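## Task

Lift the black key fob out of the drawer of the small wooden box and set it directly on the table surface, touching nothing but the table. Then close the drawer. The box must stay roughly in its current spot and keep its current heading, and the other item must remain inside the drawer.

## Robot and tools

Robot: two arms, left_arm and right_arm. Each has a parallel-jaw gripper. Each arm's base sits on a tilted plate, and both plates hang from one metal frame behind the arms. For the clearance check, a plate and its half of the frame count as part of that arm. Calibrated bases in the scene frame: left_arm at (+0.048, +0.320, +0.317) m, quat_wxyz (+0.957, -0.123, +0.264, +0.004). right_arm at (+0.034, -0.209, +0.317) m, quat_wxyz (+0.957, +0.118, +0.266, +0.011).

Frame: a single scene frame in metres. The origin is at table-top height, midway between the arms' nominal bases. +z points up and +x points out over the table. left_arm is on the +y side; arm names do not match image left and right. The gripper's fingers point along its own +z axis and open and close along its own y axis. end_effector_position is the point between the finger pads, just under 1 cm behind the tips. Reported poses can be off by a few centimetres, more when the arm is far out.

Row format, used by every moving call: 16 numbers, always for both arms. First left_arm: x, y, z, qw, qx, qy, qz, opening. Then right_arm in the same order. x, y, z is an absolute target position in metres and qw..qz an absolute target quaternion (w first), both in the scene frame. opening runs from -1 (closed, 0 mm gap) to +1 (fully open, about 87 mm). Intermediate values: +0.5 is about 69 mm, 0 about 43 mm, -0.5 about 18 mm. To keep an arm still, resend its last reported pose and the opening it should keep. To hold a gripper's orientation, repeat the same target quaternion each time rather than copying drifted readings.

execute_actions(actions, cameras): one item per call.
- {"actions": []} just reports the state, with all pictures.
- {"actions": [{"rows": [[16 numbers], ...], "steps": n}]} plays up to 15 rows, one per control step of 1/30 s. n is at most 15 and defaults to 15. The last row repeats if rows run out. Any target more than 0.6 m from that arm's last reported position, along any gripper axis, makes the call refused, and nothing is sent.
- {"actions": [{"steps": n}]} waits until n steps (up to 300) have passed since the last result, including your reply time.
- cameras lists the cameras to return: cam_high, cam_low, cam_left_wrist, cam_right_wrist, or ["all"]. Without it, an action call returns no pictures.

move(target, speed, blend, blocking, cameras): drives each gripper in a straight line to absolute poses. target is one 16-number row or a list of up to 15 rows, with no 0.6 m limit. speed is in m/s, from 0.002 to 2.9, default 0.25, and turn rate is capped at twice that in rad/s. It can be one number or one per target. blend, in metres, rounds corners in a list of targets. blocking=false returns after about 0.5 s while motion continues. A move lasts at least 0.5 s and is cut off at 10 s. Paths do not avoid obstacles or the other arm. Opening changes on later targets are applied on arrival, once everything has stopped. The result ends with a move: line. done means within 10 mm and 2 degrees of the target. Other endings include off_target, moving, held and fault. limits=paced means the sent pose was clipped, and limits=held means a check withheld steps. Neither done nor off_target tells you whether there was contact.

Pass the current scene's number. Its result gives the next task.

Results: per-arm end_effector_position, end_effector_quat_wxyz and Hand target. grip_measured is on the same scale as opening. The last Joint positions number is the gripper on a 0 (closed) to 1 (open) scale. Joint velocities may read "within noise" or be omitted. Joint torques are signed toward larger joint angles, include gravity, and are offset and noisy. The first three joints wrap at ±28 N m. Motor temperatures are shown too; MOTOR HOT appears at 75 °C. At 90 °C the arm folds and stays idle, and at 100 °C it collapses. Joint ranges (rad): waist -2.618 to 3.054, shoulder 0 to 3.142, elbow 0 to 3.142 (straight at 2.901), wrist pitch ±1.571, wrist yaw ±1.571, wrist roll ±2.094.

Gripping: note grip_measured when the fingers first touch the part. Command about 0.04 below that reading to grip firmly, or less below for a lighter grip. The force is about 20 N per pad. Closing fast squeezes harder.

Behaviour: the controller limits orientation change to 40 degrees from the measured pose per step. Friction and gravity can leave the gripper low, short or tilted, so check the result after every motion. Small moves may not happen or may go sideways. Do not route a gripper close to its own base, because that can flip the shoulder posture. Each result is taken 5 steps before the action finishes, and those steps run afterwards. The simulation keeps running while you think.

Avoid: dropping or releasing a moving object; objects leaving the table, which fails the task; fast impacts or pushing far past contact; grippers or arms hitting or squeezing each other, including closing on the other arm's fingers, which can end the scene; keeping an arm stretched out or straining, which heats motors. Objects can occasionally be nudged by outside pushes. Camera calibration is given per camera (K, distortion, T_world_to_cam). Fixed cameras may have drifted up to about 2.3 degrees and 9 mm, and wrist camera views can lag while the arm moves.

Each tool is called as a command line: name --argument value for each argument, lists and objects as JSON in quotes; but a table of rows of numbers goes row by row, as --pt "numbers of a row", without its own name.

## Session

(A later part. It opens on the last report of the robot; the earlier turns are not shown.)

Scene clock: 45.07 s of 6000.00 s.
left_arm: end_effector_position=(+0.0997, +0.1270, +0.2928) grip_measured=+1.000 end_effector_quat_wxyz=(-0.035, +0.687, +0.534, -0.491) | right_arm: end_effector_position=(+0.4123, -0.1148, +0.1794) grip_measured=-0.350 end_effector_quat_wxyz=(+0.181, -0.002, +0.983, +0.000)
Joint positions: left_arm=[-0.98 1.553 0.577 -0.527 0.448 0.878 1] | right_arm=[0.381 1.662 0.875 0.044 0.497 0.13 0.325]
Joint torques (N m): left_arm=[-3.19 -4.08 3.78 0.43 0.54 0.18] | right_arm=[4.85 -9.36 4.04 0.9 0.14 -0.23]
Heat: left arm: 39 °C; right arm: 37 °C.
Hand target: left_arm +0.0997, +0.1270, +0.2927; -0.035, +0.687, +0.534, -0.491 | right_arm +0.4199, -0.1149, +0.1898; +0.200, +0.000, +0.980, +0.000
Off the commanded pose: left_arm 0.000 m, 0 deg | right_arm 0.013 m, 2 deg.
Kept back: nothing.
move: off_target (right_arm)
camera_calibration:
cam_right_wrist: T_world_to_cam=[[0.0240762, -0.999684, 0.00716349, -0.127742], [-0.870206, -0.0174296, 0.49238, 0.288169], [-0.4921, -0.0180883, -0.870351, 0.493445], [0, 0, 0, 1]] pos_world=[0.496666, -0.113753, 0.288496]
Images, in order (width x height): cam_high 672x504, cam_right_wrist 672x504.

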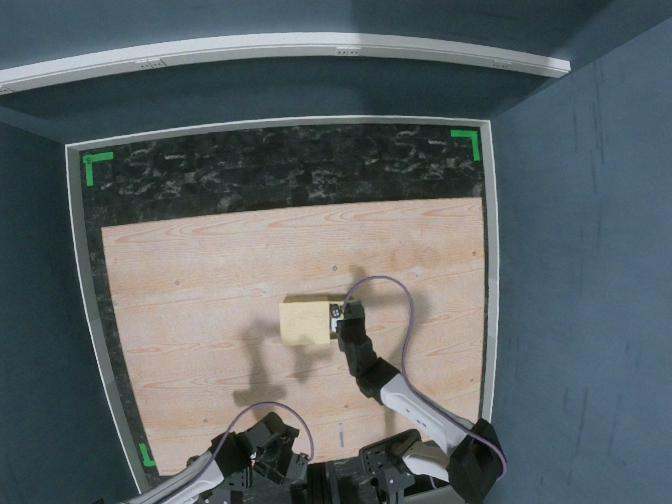

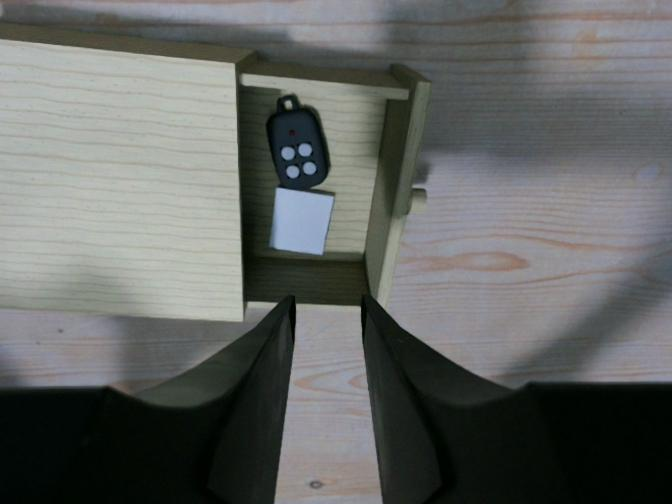

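move --target '[0.0997, 0.1270, 0.2928, -0.035, 0.687, 0.534, -0.491, 1, 0.452, -0.132, 0.16, 0, 0.707, 0.707, 0, -1]' --speed 0.4

zoom_image --camera "cam_right_wrist" --region '[150, 60, 520, 380]'

Scene clock: 49.73 s of 6000.00 s.
left_arm: end_effector_position=(+0.0997, +0.1270, +0.2928) grip_measured=+1.000 end_effector_quat_wxyz=(-0.035, +0.687, +0.534, -0.491) | right_arm: end_effector_position=(+0.4498, -0.1296, +0.1644) grip_measured=-0.973 end_effector_quat_wxyz=(+0.004, +0.701, +0.713, +0.006)
Joint positions: left_arm=[-0.98 1.553 0.577 -0.527 0.448 0.878 1] | right_arm=[0.169 1.791 1.211 -0.472 0.318 1.658 0.013]
Joint torques (N m): left_arm=[-3.21 -4.07 3.77 0.43 0.54 0.18] | right_arm=[2.43 -6.76 6.79 -0.02 0.05 -0.02]
Heat: left arm: 39 °C; right arm: 37 °C.
Hand target: left_arm +0.0997, +0.1270, +0.2927; -0.035, +0.687, +0.534, -0.491 | right_arm +0.4518, -0.1320, +0.1600; +0.000, +0.707, +0.707, +0.000
Off the commanded pose: left_arm 0.000 m, 0 deg | right_arm 0.005 m, 1 deg.
Kept back: nothing.
move: done
camera_calibration:
cam_right_wrist: T_world_to_cam=[[-0.999186, -0.037566, -0.0146773, 0.445213], [-0.0352196, 0.635389, 0.771388, -0.00888266], [-0.0196521, 0.771278, -0.636195, 0.349816], [0, 0, 0, 1]] pos_world=[0.451412, -0.247437, 0.235938]

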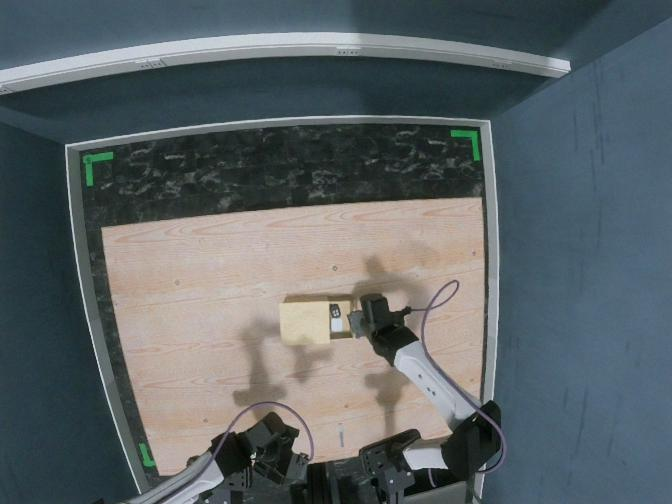

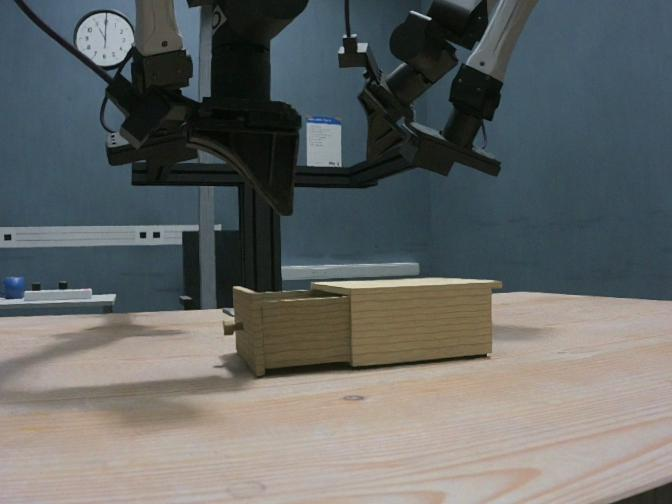

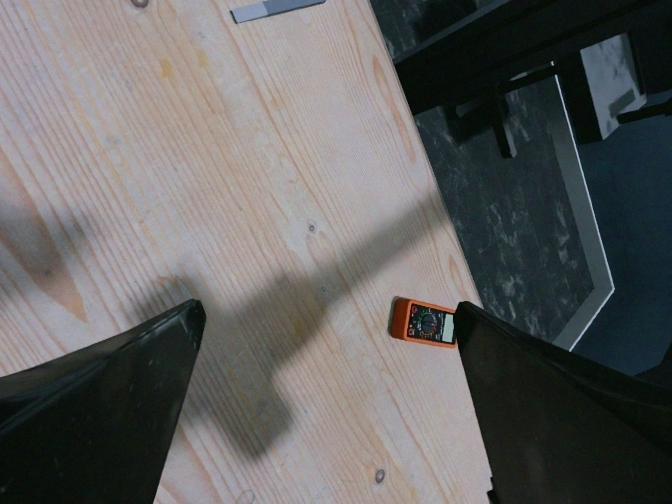

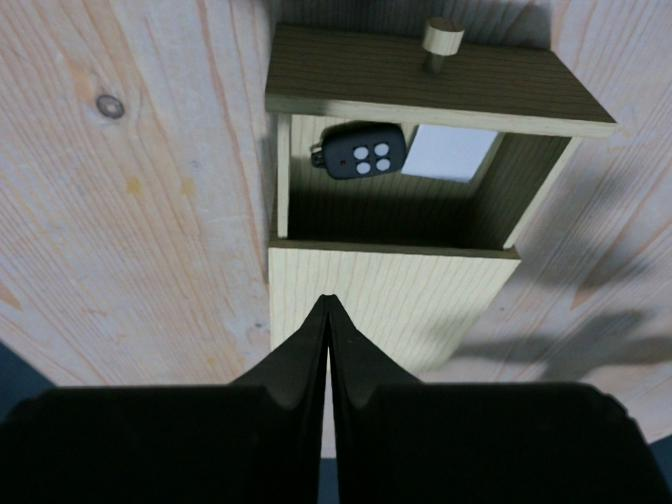

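Scaled by 1.362 from the camera's 672x504 image, which has a finer 960x720 frame.

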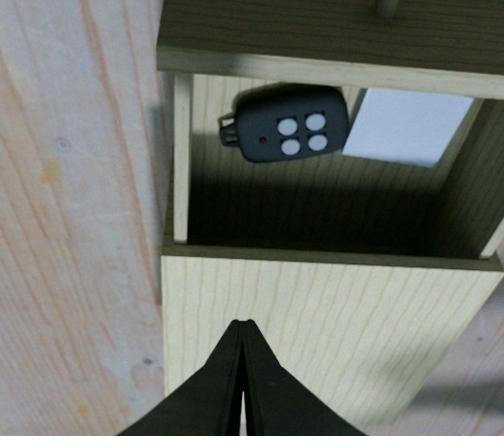

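zoom_image --camera "cam_low" --region '[100, 50, 340, 230]'

Scaled by 2.100 from the camera's 672x504 image, which has a finer 960x720 frame.

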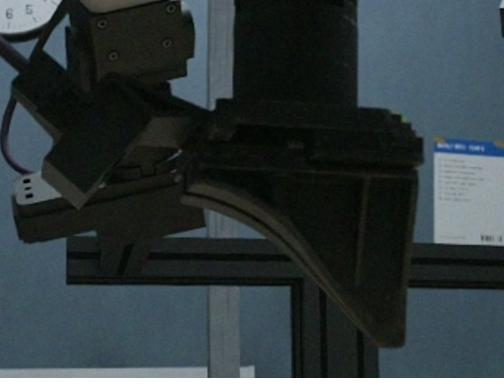

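move --target '[0.0997, 0.1270, 0.2928, -0.035, 0.687, 0.534, -0.491, 1, 0.450, -0.1225, 0.105, 0.183, 0.683, 0.683, -0.183, -1]' --speed 0.2

zoom_image --camera "cam_right_wrist" --region '[150, 60, 520, 380]'

zoom_image --camera "cam_low" --region '[180, 160, 400, 390]'

Scene clock: 58.50 s of 6000.00 s.
left_arm: end_effector_position=(+0.0997, +0.1270, +0.2928) grip_measured=+1.000 end_effector_quat_wxyz=(-0.035, +0.687, +0.534, -0.491) | right_arm: end_effector_position=(+0.4507, -0.1259, +0.1070) grip_measured=-0.973 end_effector_quat_wxyz=(+0.176, +0.689, +0.681, -0.176)
Joint positions: left_arm=[-0.98 1.553 0.577 -0.527 0.448 0.878 1] | right_arm=[0.341 2.153 1.471 -0.649 0.876 1.982 0.013]
Joint torques (N m): left_arm=[-3.19 -4.05 3.81 0.43 0.53 0.18] | right_arm=[6.35 -7.2 5.87 -0.34 0.54 -0.08]
Heat: left arm: 39 °C; right arm: 37 °C.
Hand target: left_arm +0.0997, +0.1270, +0.2927; -0.035, +0.687, +0.534, -0.491 | right_arm +0.4500, -0.1224, +0.1051; +0.183, +0.683, +0.683, -0.182
Off the commanded pose: left_arm 0.000 m, 0 deg | right_arm 0.004 m, 1 deg.
Kept back: nothing.
move: done
camera_calibration:
cam_right_wrist: T_world_to_cam=[[-0.999949, -0.00817843, 0.00586012, 0.447266], [-0.00546836, 0.930687, 0.365774, 0.100157], [-0.0084454, 0.365724, -0.930685, 0.285926], [0, 0, 0, 1]] pos_world=[0.450206, -0.194126, 0.226851]

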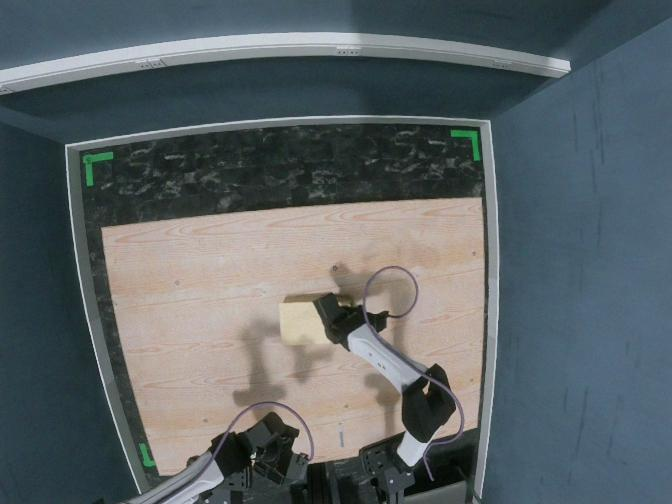

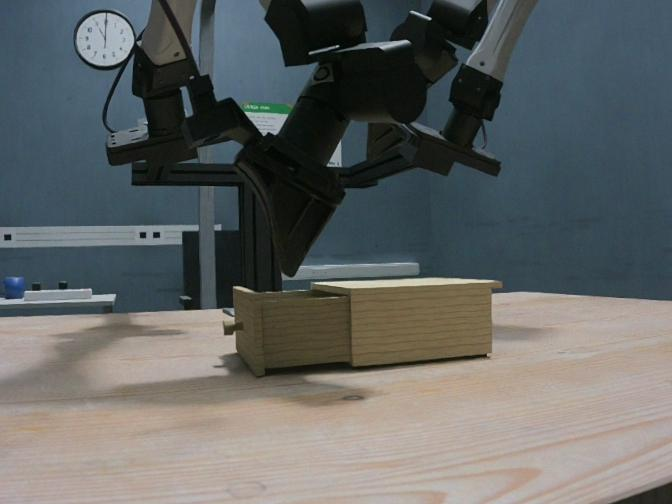

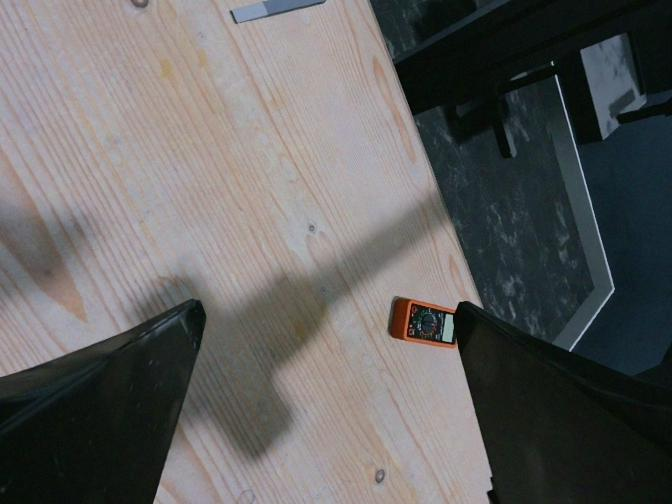

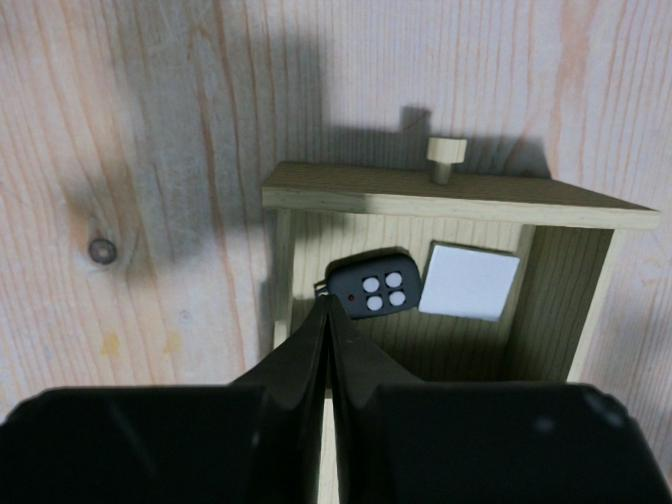

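Scaled by 1.362 from the camera's 672x504 image, which has a finer 960x720 frame.

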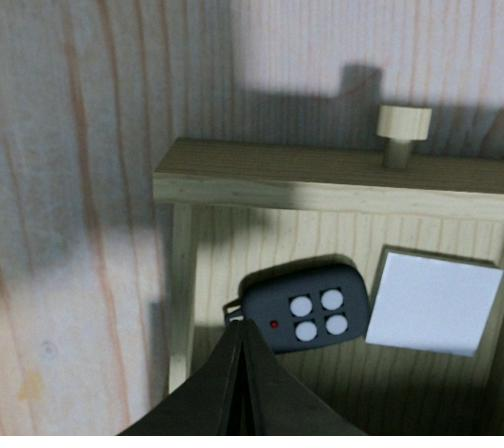

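Scaled by 2.191 from the camera's 672x504 image, which has a finer 960x720 frame.

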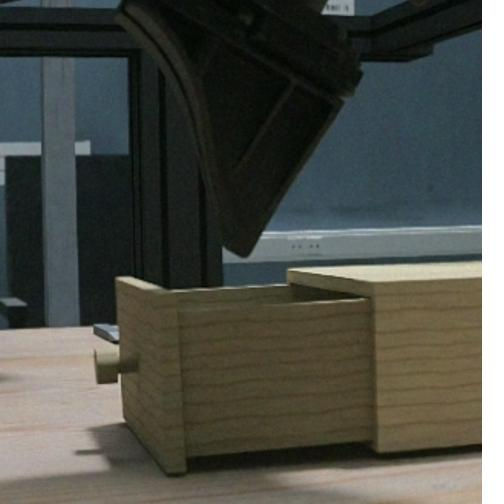

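move --pt "0.0997 0.1270 0.2928 -0.035 0.687 0.534 -0.491 1 0.444 -0.1205 0.095 0.178 0.684 0.684 -0.178 -1" --pt "0.0997 0.1270 0.2928 -0.035 0.687 0.534 -0.491 1 0.444 -0.1205 0.055 0.178 0.684 0.684 -0.178 -1" --speed 0.08

zoom_image --camera "cam_right_wrist" --region '[150, 60, 520, 380]'

zoom_image --camera "cam_low" --region '[180, 160, 400, 390]'

Scene clock: 61.03 s of 6000.00 s.
left_arm: end_effector_position=(+0.0997, +0.1270, +0.2928) grip_measured=+1.000 end_effector_quat_wxyz=(-0.035, +0.687, +0.534, -0.491) | right_arm: end_effector_position=(+0.4408, -0.1182, +0.0609) grip_measured=-0.973 end_effector_quat_wxyz=(+0.176, +0.683, +0.687, -0.178)
Joint positions: left_arm=[-0.98 1.553 0.577 -0.527 0.448 0.878 1] | right_arm=[0.321 2.277 1.478 -0.508 0.873 1.934 0.013]
Joint torques (N m): left_arm=[-3.25 -4.1 3.77 0.43 0.53 0.18] | right_arm=[4.34 -7.64 5.08 -0.11 0.32 -0.26]
Heat: left arm: 39 °C; right arm: 37 °C.
Hand target: left_arm +0.0997, +0.1270, +0.2927; -0.035, +0.687, +0.534, -0.491 | right_arm +0.4439, -0.1205, +0.0552; +0.178, +0.684, +0.684, -0.178
Off the commanded pose: left_arm 0.000 m, 0 deg | right_arm 0.007 m, 0 deg.
Kept back: nothing.
move: done
camera_calibration:
cam_right_wrist: T_world_to_cam=[[-0.999649, -0.023622, 0.0120095, 0.435414], [-0.0176249, 0.931096, 0.364347, 0.115285], [-0.0197887, 0.364008, -0.931186, 0.244925], [0, 0, 0, 1]] pos_world=[0.442139, -0.186211, 0.180838]

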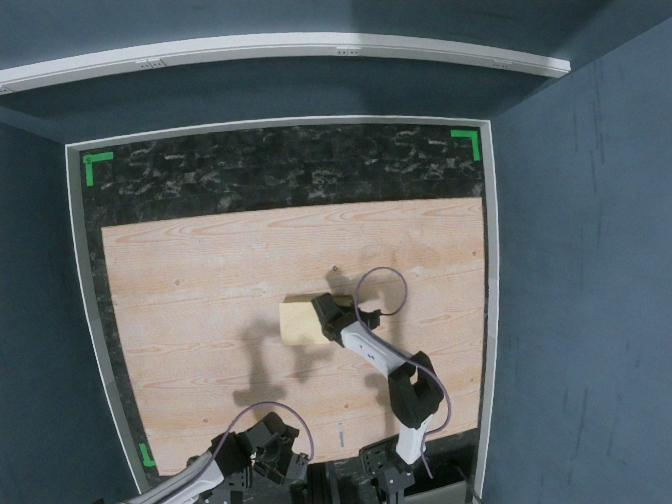

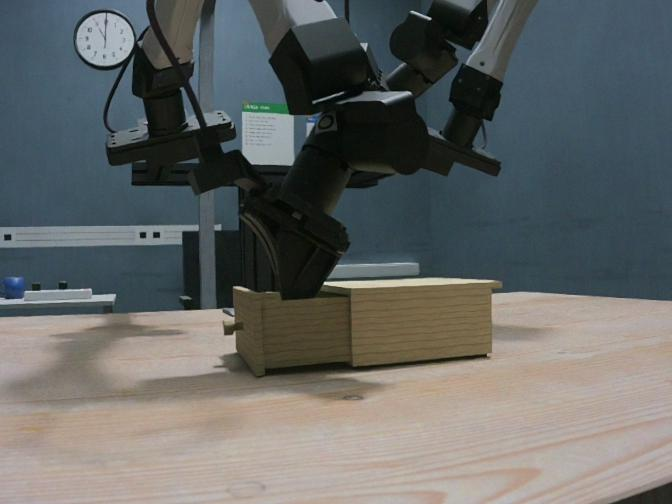

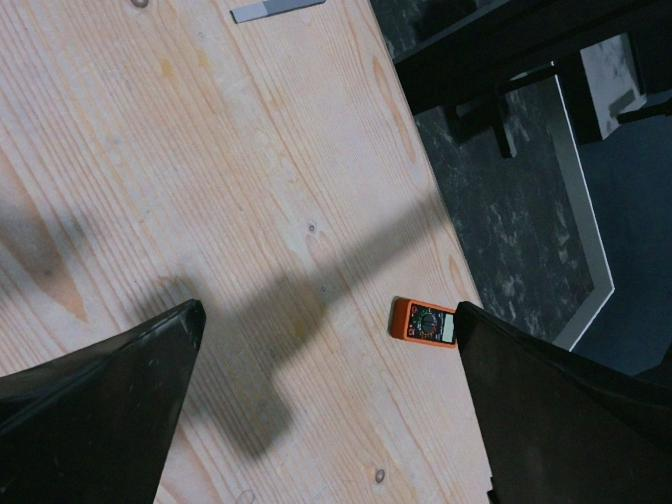

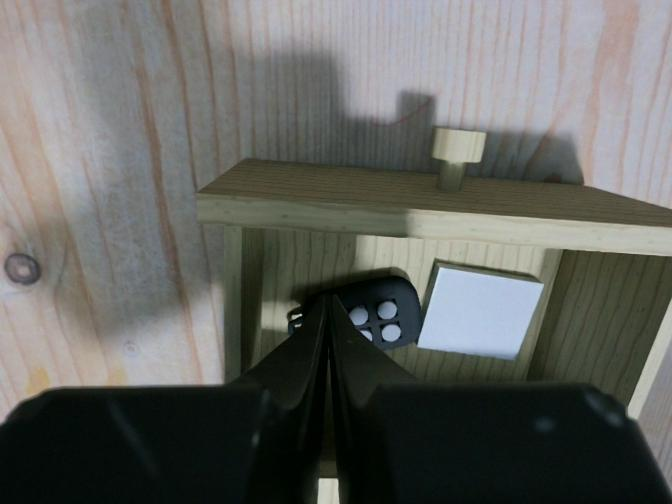

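Scaled by 1.362 from the camera's 672x504 image, which has a finer 960x720 frame.

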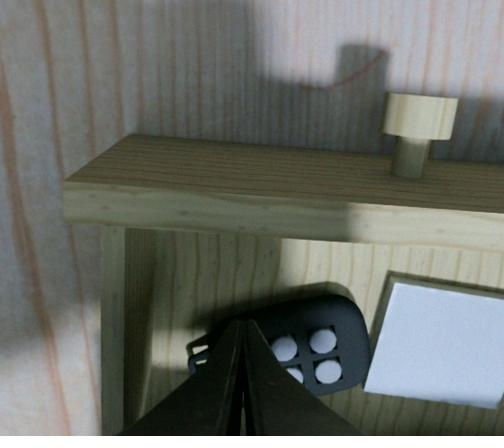

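Scaled by 2.191 from the camera's 672x504 image, which has a finer 960x720 frame.

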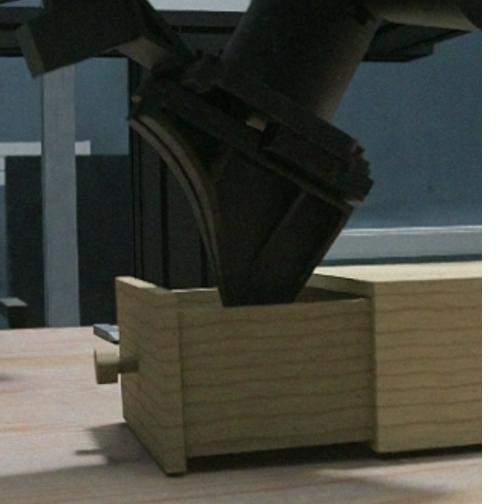

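move --target '[0.0997, 0.1270, 0.2928, -0.035, 0.687, 0.534, -0.491, 1, 0.447, -0.1215, 0.028, 0.178, 0.684, 0.684, -0.178, -1]' --speed 0.06

zoom_image --camera "cam_right_wrist" --region '[150, 100, 520, 420]'

zoom_image --camera "cam_low" --region '[180, 160, 400, 390]'

Scene clock: 62.30 s of 6000.00 s.
left_arm: end_effector_position=(+0.0997, +0.1270, +0.2928) grip_measured=+1.000 end_effector_quat_wxyz=(-0.035, +0.687, +0.534, -0.491) | right_arm: end_effector_position=(+0.4448, -0.1186, +0.0349) grip_measured=-0.973 end_effector_quat_wxyz=(+0.177, +0.683, +0.686, -0.177)
Joint positions: left_arm=[-0.98 1.553 0.577 -0.527 0.448 0.878 1] | right_arm=[0.295 2.356 1.528 -0.447 0.866 1.895 0.013]
Joint torques (N m): left_arm=[-3.18 -4.03 3.77 0.41 0.54 0.17] | right_arm=[4.18 -7.64 4.86 -0.04 0.32 -0.25]
Heat: left arm: 39 °C; right arm: 37 °C.
Hand target: left_arm +0.0997, +0.1270, +0.2927; -0.035, +0.687, +0.534, -0.491 | right_arm +0.4469, -0.1215, +0.0282; +0.178, +0.684, +0.684, -0.178
Off the commanded pose: left_arm 0.000 m, 0 deg | right_arm 0.008 m, 0 deg.
Kept back: nothing.
move: done
camera_calibration:
cam_right_wrist: T_world_to_cam=[[-0.999668, -0.0236645, 0.010162, 0.439807], [-0.0183302, 0.930942, 0.364707, 0.125554], [-0.0180908, 0.364399, -0.931067, 0.220179], [0, 0, 0, 1]] pos_world=[0.445946, -0.186709, 0.154742]

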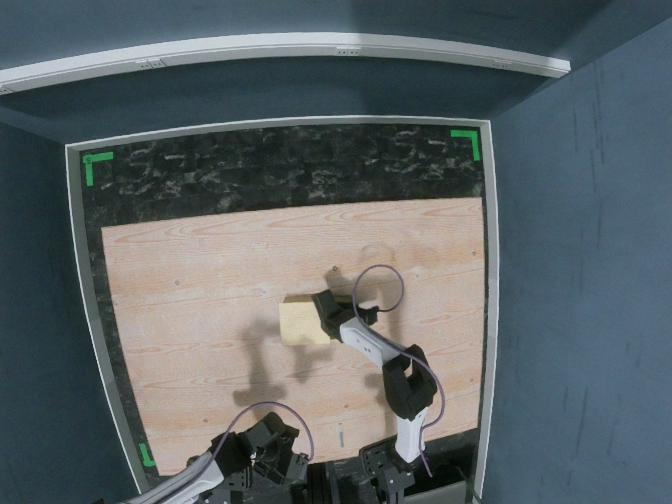

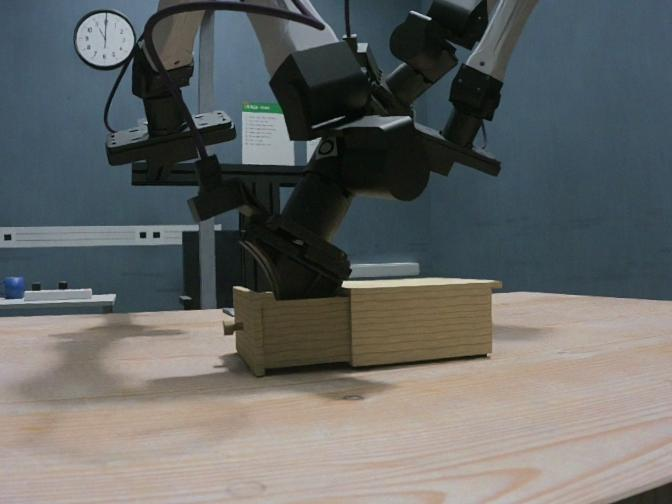

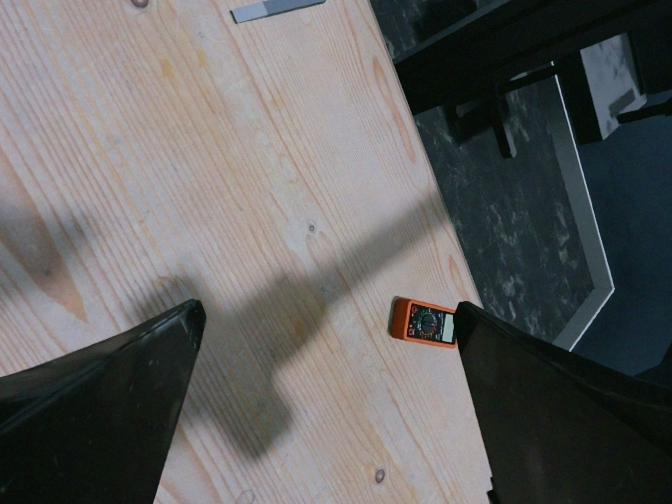

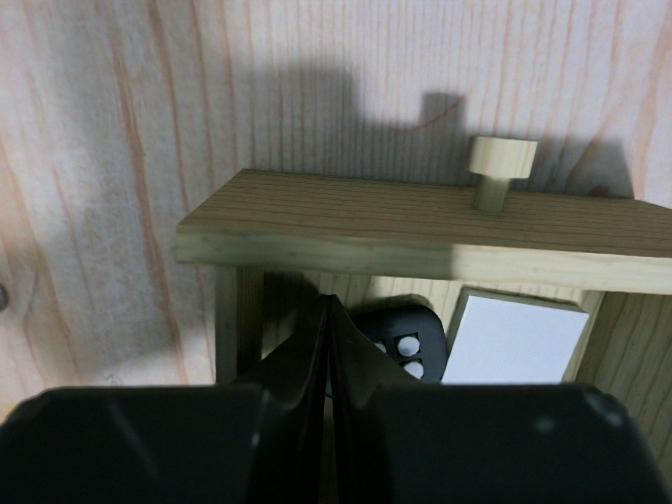

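Scaled by 1.362 from the camera's 672x504 image, which has a finer 960x720 frame.

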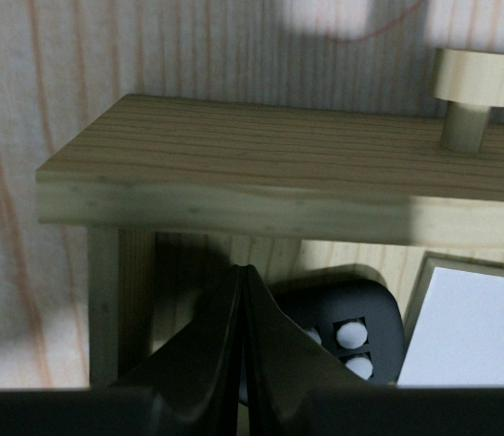

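Scaled by 2.191 from the camera's 672x504 image, which has a finer 960x720 frame.

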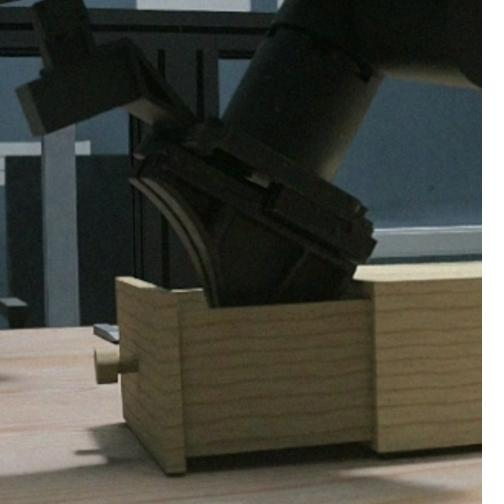

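move --target '[0.0997, 0.1270, 0.2928, -0.035, 0.687, 0.534, -0.491, 1, 0.447, -0.083, 0.028, 0, 0.707, 0.707, 0, -1]' --speed 0.15

zoom_image --camera "cam_right_wrist" --region '[150, 100, 520, 420]'

zoom_image --camera "cam_low" --region '[180, 160, 400, 390]'

Scene clock: 65.07 s of 6000.00 s.
left_arm: end_effector_position=(+0.0997, +0.1270, +0.2928) grip_measured=+1.000 end_effector_quat_wxyz=(-0.035, +0.687, +0.534, -0.491) | right_arm: end_effector_position=(+0.4427, -0.0834, +0.0275) grip_measured=-0.973 end_effector_quat_wxyz=(+0.001, +0.704, +0.710, -0.016)
Joint positions: left_arm=[-0.98 1.553 0.577 -0.527 0.448 0.878 1] | right_arm=[0.183 2.272 1.387 -0.209 0.348 1.692 0.013]
Joint torques (N m): left_arm=[-3.21 -4.04 3.78 0.42 0.53 0.18] | right_arm=[3.7 -9.5 1.92 0.35 -0.2 -0.23]
Heat: left arm: 39 °C; right arm: 38 °C.
Hand target: left_arm +0.0997, +0.1270, +0.2927; -0.035, +0.687, +0.534, -0.491 | right_arm +0.4470, -0.0831, +0.0281; +0.000, +0.707, +0.707, -0.001
Off the commanded pose: left_arm 0.000 m, 0 deg | right_arm 0.004 m, 2 deg.
Kept back: nothing.
move: done
camera_calibration:
cam_right_wrist: T_world_to_cam=[[-0.999413, -0.0282784, 0.0193558, 0.437726], [-0.00396748, 0.656517, 0.754301, 0.0553916], [-0.0340378, 0.753781, -0.656244, 0.232433], [0, 0, 0, 1]] pos_world=[0.4456, -0.199191, 0.102278]

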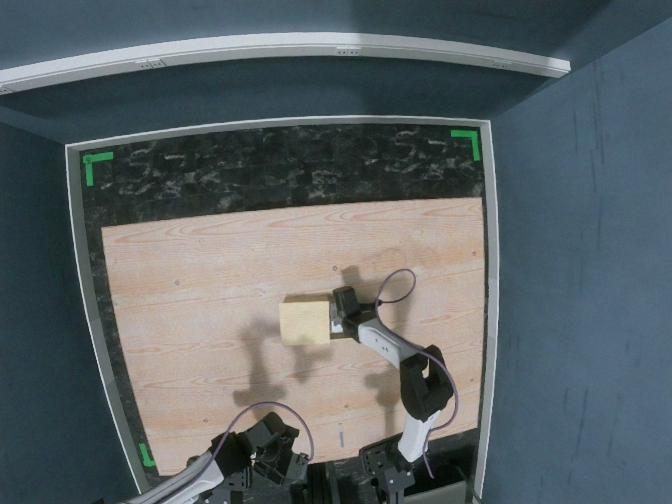

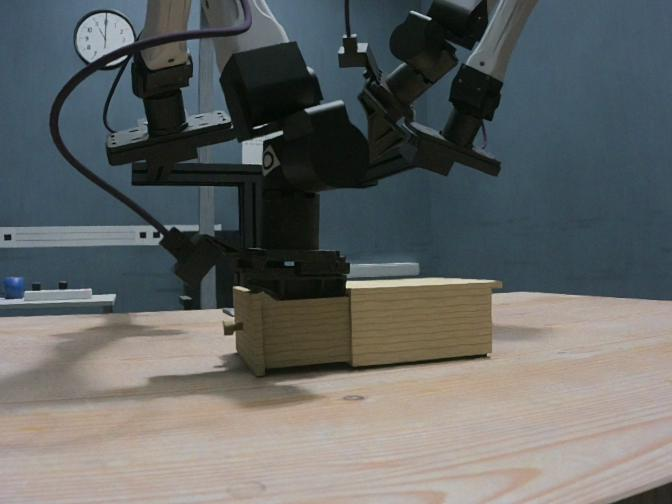

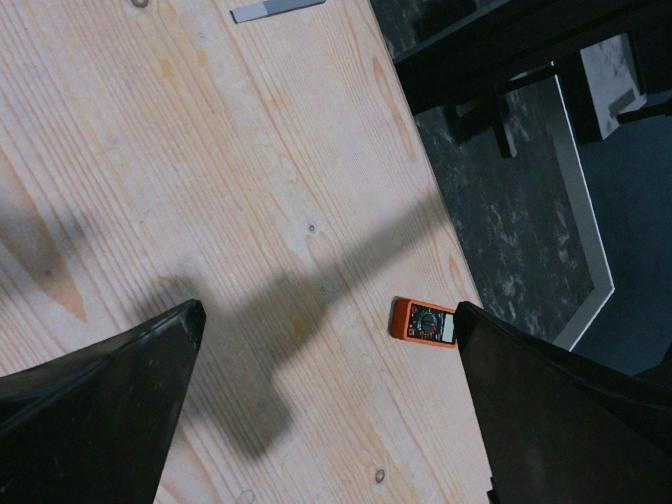

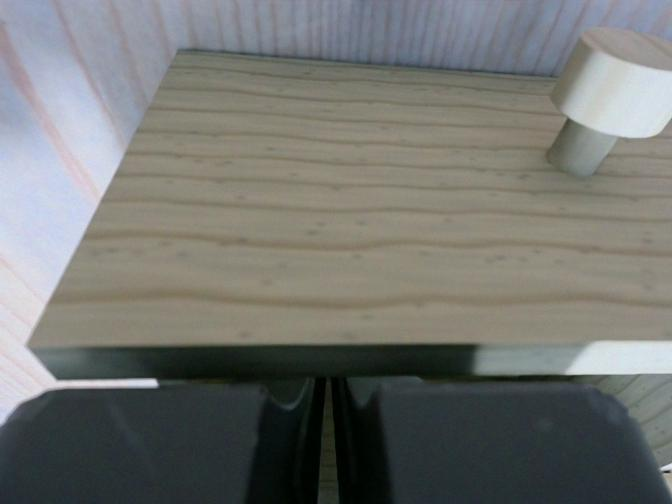

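Scaled by 1.362 from the camera's 672x504 image, which has a finer 960x720 frame.

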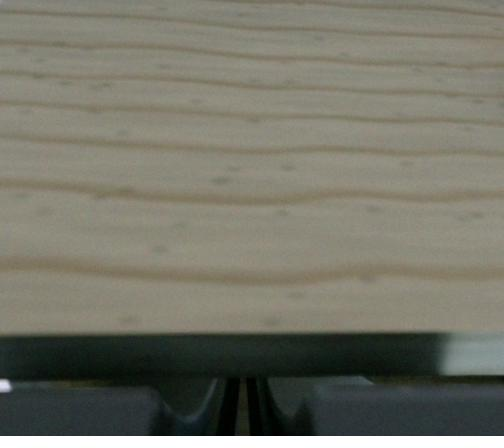

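Scaled by 2.191 from the camera's 672x504 image, which has a finer 960x720 frame.

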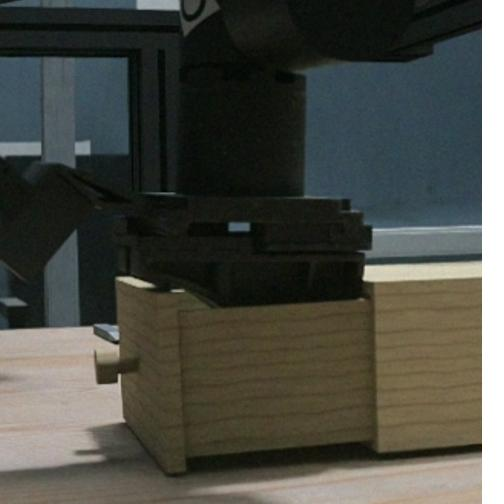

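move --pt "0.0997 0.1270 0.2928 -0.035 0.687 0.534 -0.491 1 0.445 -0.090 0.05 0 0.707 0.707 0 -1" --pt "0.0997 0.1270 0.2928 -0.035 0.687 0.534 -0.491 1 0.435 -0.11 0.14 0.1228 0.6964 0.6964 -0.1228 -1" --speed '[0.1, 0.2]' --blend '[0.01, 0]' --cameras '["cam_right_wrist", "cam_high"]'

zoom_image --camera "cam_right_wrist" --region '[150, 60, 520, 380]'

Scene clock: 67.30 s of 6000.00 s.
left_arm: end_effector_position=(+0.0997, +0.1270, +0.2928) grip_measured=+1.000 end_effector_quat_wxyz=(-0.035, +0.687, +0.534, -0.491) | right_arm: end_effector_position=(+0.4175, -0.1090, +0.1230) grip_measured=-0.973 end_effector_quat_wxyz=(+0.105, +0.688, +0.705, -0.138)
Joint positions: left_arm=[-0.98 1.553 0.577 -0.527 0.448 0.878 1] | right_arm=[0.353 2.023 1.297 -0.583 0.718 1.928 0.013]
Joint torques (N m): left_arm=[-3.25 -4.1 3.79 0.42 0.53 0.18] | right_arm=[5.75 -11.36 5.63 -0.3 0.48 -0.04]
Heat: left arm: 39 °C; right arm: 38 °C.
Hand target: left_arm +0.0997, +0.1270, +0.2927; -0.035, +0.687, +0.534, -0.491 | right_arm +0.4345, -0.1101, +0.1397; +0.123, +0.697, +0.696, -0.123
Off the commanded pose: left_arm 0.000 m, 0 deg | right_arm 0.024 m, 3 deg.
Kept back: nothing.
move: off_target (right_arm)
camera_calibration:
cam_right_wrist: T_world_to_cam=[[-0.997809, -0.0352783, 0.0559706, 0.404054], [-0.00192102, 0.861069, 0.508485, 0.0517436], [-0.066133, 0.507264, -0.85925, 0.325078], [0, 0, 0, 1]] pos_world=[0.424767, -0.195201, 0.230397]
Images, in order (width x height): cam_high 672x504, cam_right_wrist 672x504.

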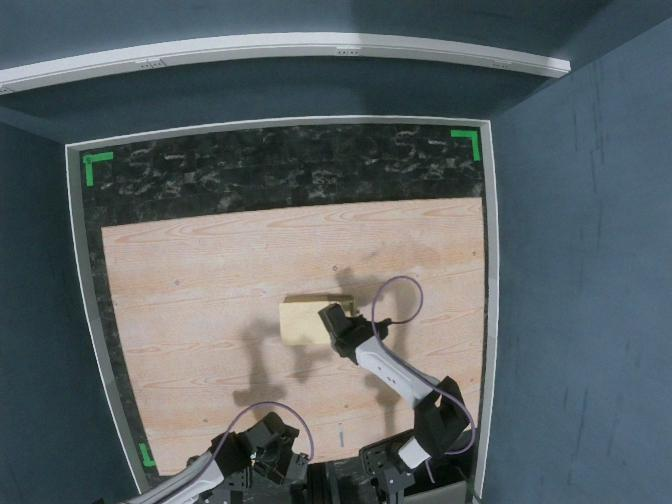

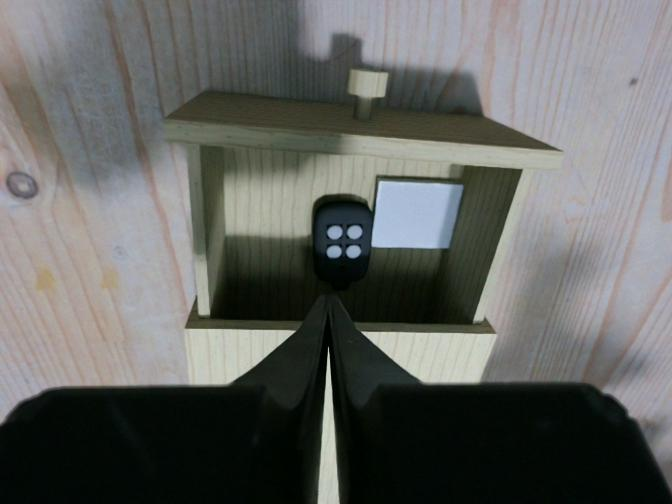

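Scaled by 1.362 from the camera's 672x504 image, which has a finer 960x720 frame.

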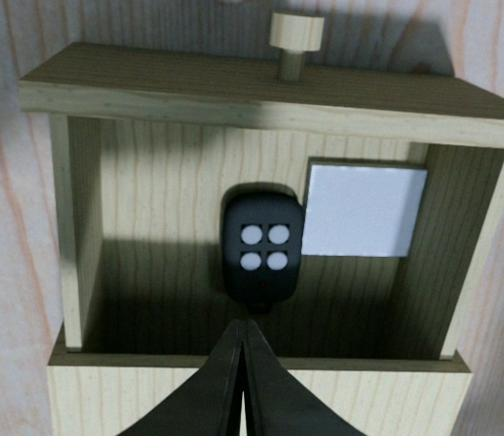

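move --target '[0.0997, 0.1270, 0.2928, -0.035, 0.687, 0.534, -0.491, 1, 0.370, -0.1285, 0.10, 0.178, 0.684, 0.684, -0.178, -1]' --speed 0.15 --cameras '["cam_right_wrist", "cam_low"]'

zoom_image --camera "cam_right_wrist" --region '[150, 100, 520, 420]'

Scene clock: 69.97 s of 6000.00 s.
left_arm: end_effector_position=(+0.0997, +0.1270, +0.2928) grip_measured=+1.000 end_effector_quat_wxyz=(-0.035, +0.687, +0.534, -0.491) | right_arm: end_effector_position=(+0.3715, -0.1317, +0.1021) grip_measured=-0.973 end_effector_quat_wxyz=(+0.169, +0.688, +0.683, -0.178)
Joint positions: left_arm=[-0.98 1.553 0.577 -0.527 0.448 0.878 1] | right_arm=[0.372 2.042 1.099 -0.436 0.87 2.03 0.013]
Joint torques (N m): left_arm=[-3.21 -4.04 3.75 0.43 0.53 0.18] | right_arm=[5.93 -6.3 2.19 -0.18 0.45 -0.05]
Heat: left arm: 39 °C; right arm: 38 °C.
Hand target: left_arm +0.0997, +0.1270, +0.2927; -0.035, +0.687, +0.534, -0.491 | right_arm +0.3700, -0.1285, +0.1001; +0.178, +0.684, +0.684, -0.178
Off the commanded pose: left_arm 0.000 m, 0 deg | right_arm 0.004 m, 1 deg.
Kept back: nothing.
move: done
camera_calibration:
cam_right_wrist: T_world_to_cam=[[-0.999754, -0.0096724, 0.0199643, 0.3663], [-0.00151479, 0.927607, 0.373555, 0.104229], [-0.0221322, 0.373432, -0.927393, 0.288556], [0, 0, 0, 1]] pos_world=[0.372755, -0.200897, 0.221356]
Images, in order (width x height): cam_low 672x504, cam_right_wrist 672x504.

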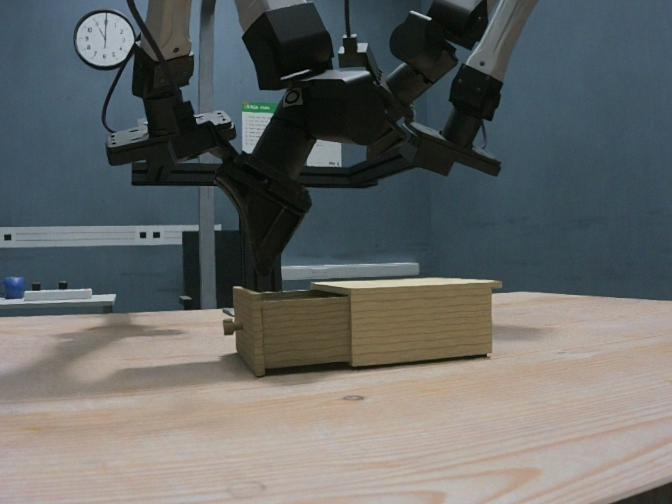

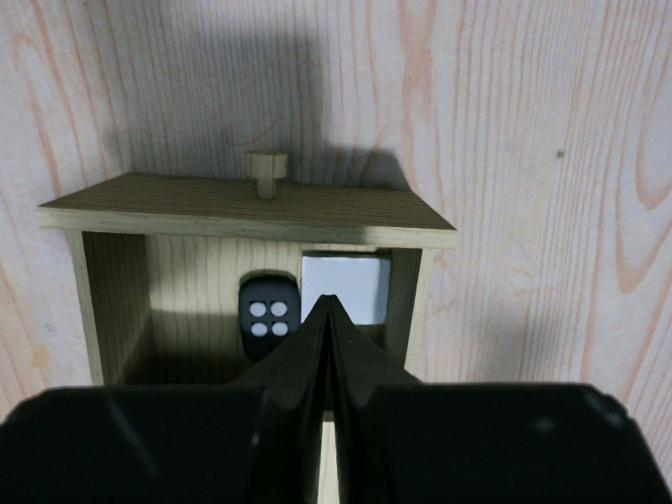

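Scaled by 1.362 from the camera's 672x504 image, which has a finer 960x720 frame.

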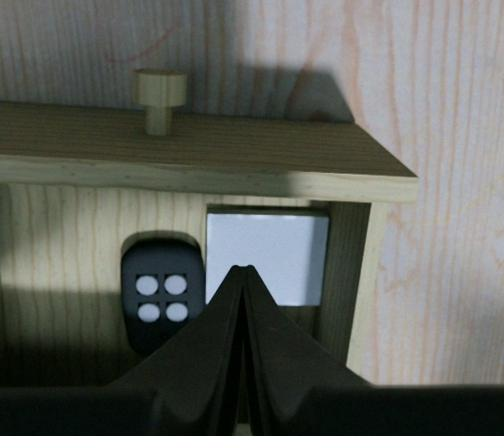

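move --pt "0.0997 0.1270 0.2928 -0.035 0.687 0.534 -0.491 1 0.375 -0.12 0.13 0.178 0.684 0.684 -0.178 -1" --pt "0.0997 0.1270 0.2928 -0.035 0.687 0.534 -0.491 1 0.385 -0.085 0.135 -0.031 0.7064 0.7064 0.031 -1" --speed 0.2 --cameras '["cam_right_wrist"]'

Scene clock: 75.10 s of 6000.00 s.
left_arm: end_effector_position=(+0.0997, +0.1270, +0.2928) grip_measured=+1.000 end_effector_quat_wxyz=(-0.035, +0.687, +0.534, -0.491) | right_arm: end_effector_position=(+0.3722, -0.0803, +0.1258) grip_measured=-0.973 end_effector_quat_wxyz=(-0.043, +0.701, +0.711, +0.013)
Joint positions: left_arm=[-0.98 1.553 0.577 -0.527 0.448 0.878 1] | right_arm=[0.255 1.852 0.946 -0.216 0.274 1.755 0.013]
Joint torques (N m): left_arm=[-3.23 -4.11 3.74 0.42 0.54 0.17] | right_arm=[2.67 -10.37 2.41 0.18 -0.04 -0.29]
Heat: left arm: 39 °C; right arm: 39 °C.
Hand target: left_arm +0.0997, +0.1270, +0.2927; -0.035, +0.687, +0.534, -0.491 | right_arm +0.3848, -0.0850, +0.1347; -0.031, +0.706, +0.706, +0.031
Off the commanded pose: left_arm 0.000 m, 0 deg | right_arm 0.016 m, 3 deg.
Kept back: nothing.
move: off_target (right_arm)
camera_calibration:
cam_right_wrist: T_world_to_cam=[[-0.998592, -0.0361211, 0.0388429, 0.362069], [0.0110127, 0.575153, 0.817972, -0.0411159], [-0.0518867, 0.817248, -0.573946, 0.293626], [0, 0, 0, 1]] pos_world=[0.377247, -0.203239, 0.188093]
Images, in order (width x height): cam_right_wrist 672x504.

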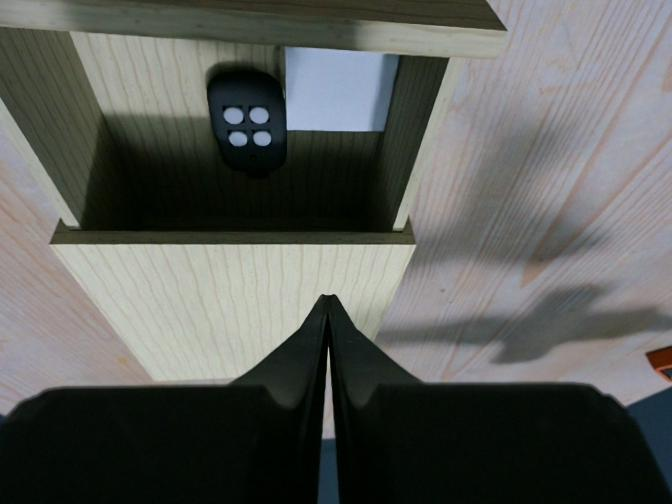

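move --target '[0.0997,0.1270,0.2928,-0.035,0.687,0.534,-0.491,1,0.386,-0.0785,0.102,-0.037,0.7061,0.7061,0.037,-1]' --speed 0.12 --cameras '["cam_right_wrist"]'

Scene clock: 77.47 s of 6000.00 s.
left_arm: end_effector_position=(+0.0997, +0.1270, +0.2928) grip_measured=+1.000 end_effector_quat_wxyz=(-0.035, +0.687, +0.534, -0.491) | right_arm: end_effector_position=(+0.3808, -0.0768, +0.1066) grip_measured=-0.973 end_effector_quat_wxyz=(-0.041, +0.705, +0.707, +0.034)
Joint positions: left_arm=[-0.98 1.553 0.577 -0.527 0.448 0.878 1] | right_arm=[0.229 1.92 0.956 -0.111 0.243 1.73 0.013]
Joint torques (N m): left_arm=[-3.17 -4.07 3.81 0.42 0.54 0.18] | right_arm=[2.73 -6.15 4.07 0.18 0.01 -0.28]
Heat: left arm: 39 °C; right arm: 39 °C.
Hand target: left_arm +0.0997, +0.1270, +0.2927; -0.035, +0.687, +0.534, -0.491 | right_arm +0.3860, -0.0786, +0.1022; -0.037, +0.706, +0.706, +0.037
Off the commanded pose: left_arm 0.000 m, 0 deg | right_arm 0.007 m, 1 deg.
Kept back: nothing.
move: done
camera_calibration:
cam_right_wrist: T_world_to_cam=[[-0.999698, -0.0239129, 0.0056766, 0.376469], [-0.00851296, 0.553576, 0.832755, -0.0233245], [-0.023056, 0.832455, -0.553612, 0.26817], [0, 0, 0, 1]] pos_world=[0.38234, -0.201326, 0.165749]
Images, in order (width x height): cam_right_wrist 672x504.

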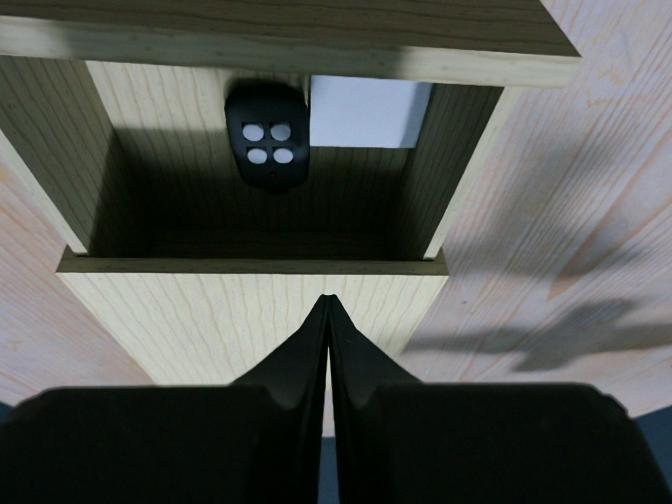

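move --target '[0.0997,0.1270,0.2928,-0.035,0.687,0.534,-0.491,1,0.3845,-0.0785,0.031,-0.037,0.7061,0.7061,0.037,-1]' --speed 0.12 --cameras '["cam_right_wrist"]'

Scene clock: 79.53 s of 6000.00 s.
left_arm: end_effector_position=(+0.0997, +0.1270, +0.2928) grip_measured=+1.000 end_effector_quat_wxyz=(-0.035, +0.687, +0.534, -0.491) | right_arm: end_effector_position=(+0.3823, -0.0764, +0.0364) grip_measured=-0.973 end_effector_quat_wxyz=(-0.040, +0.706, +0.706, +0.035)
Joint positions: left_arm=[-0.98 1.553 0.577 -0.527 0.448 0.878 1] | right_arm=[0.165 2.177 1.055 0.062 0.211 1.674 0.013]
Joint torques (N m): left_arm=[-3.25 -4.05 3.78 0.43 0.53 0.17] | right_arm=[3 -6.46 2.58 0.27 -0.05 -0.23]
Heat: left arm: 39 °C; right arm: 39 °C.
Hand target: left_arm +0.0997, +0.1270, +0.2927; -0.035, +0.687, +0.534, -0.491 | right_arm +0.3845, -0.0786, +0.0312; -0.037, +0.706, +0.706, +0.037
Off the commanded pose: left_arm 0.000 m, 0 deg | right_arm 0.006 m, 0 deg.
Kept back: nothing.
move: done
camera_calibration:
cam_right_wrist: T_world_to_cam=[[-0.999775, -0.0210366, 0.0027766, 0.378777], [-0.00932761, 0.553242, 0.832969, 0.035144], [-0.019059, 0.832755, -0.553313, 0.227503], [0, 0, 0, 1]] pos_world=[0.383355, -0.200929, 0.0955547]
Images, in order (width x height): cam_right_wrist 672x504.

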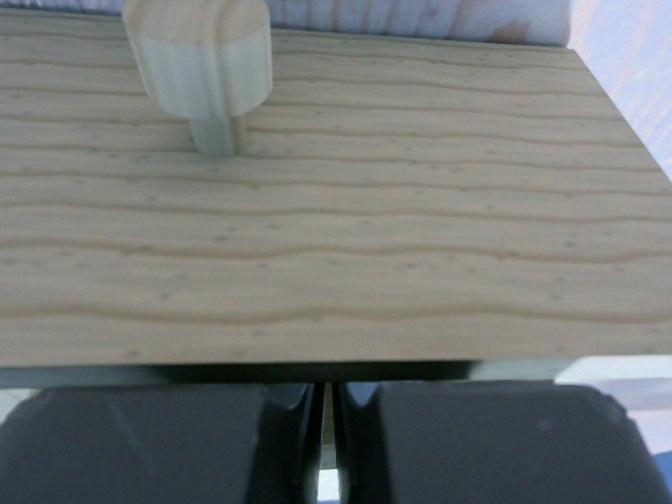

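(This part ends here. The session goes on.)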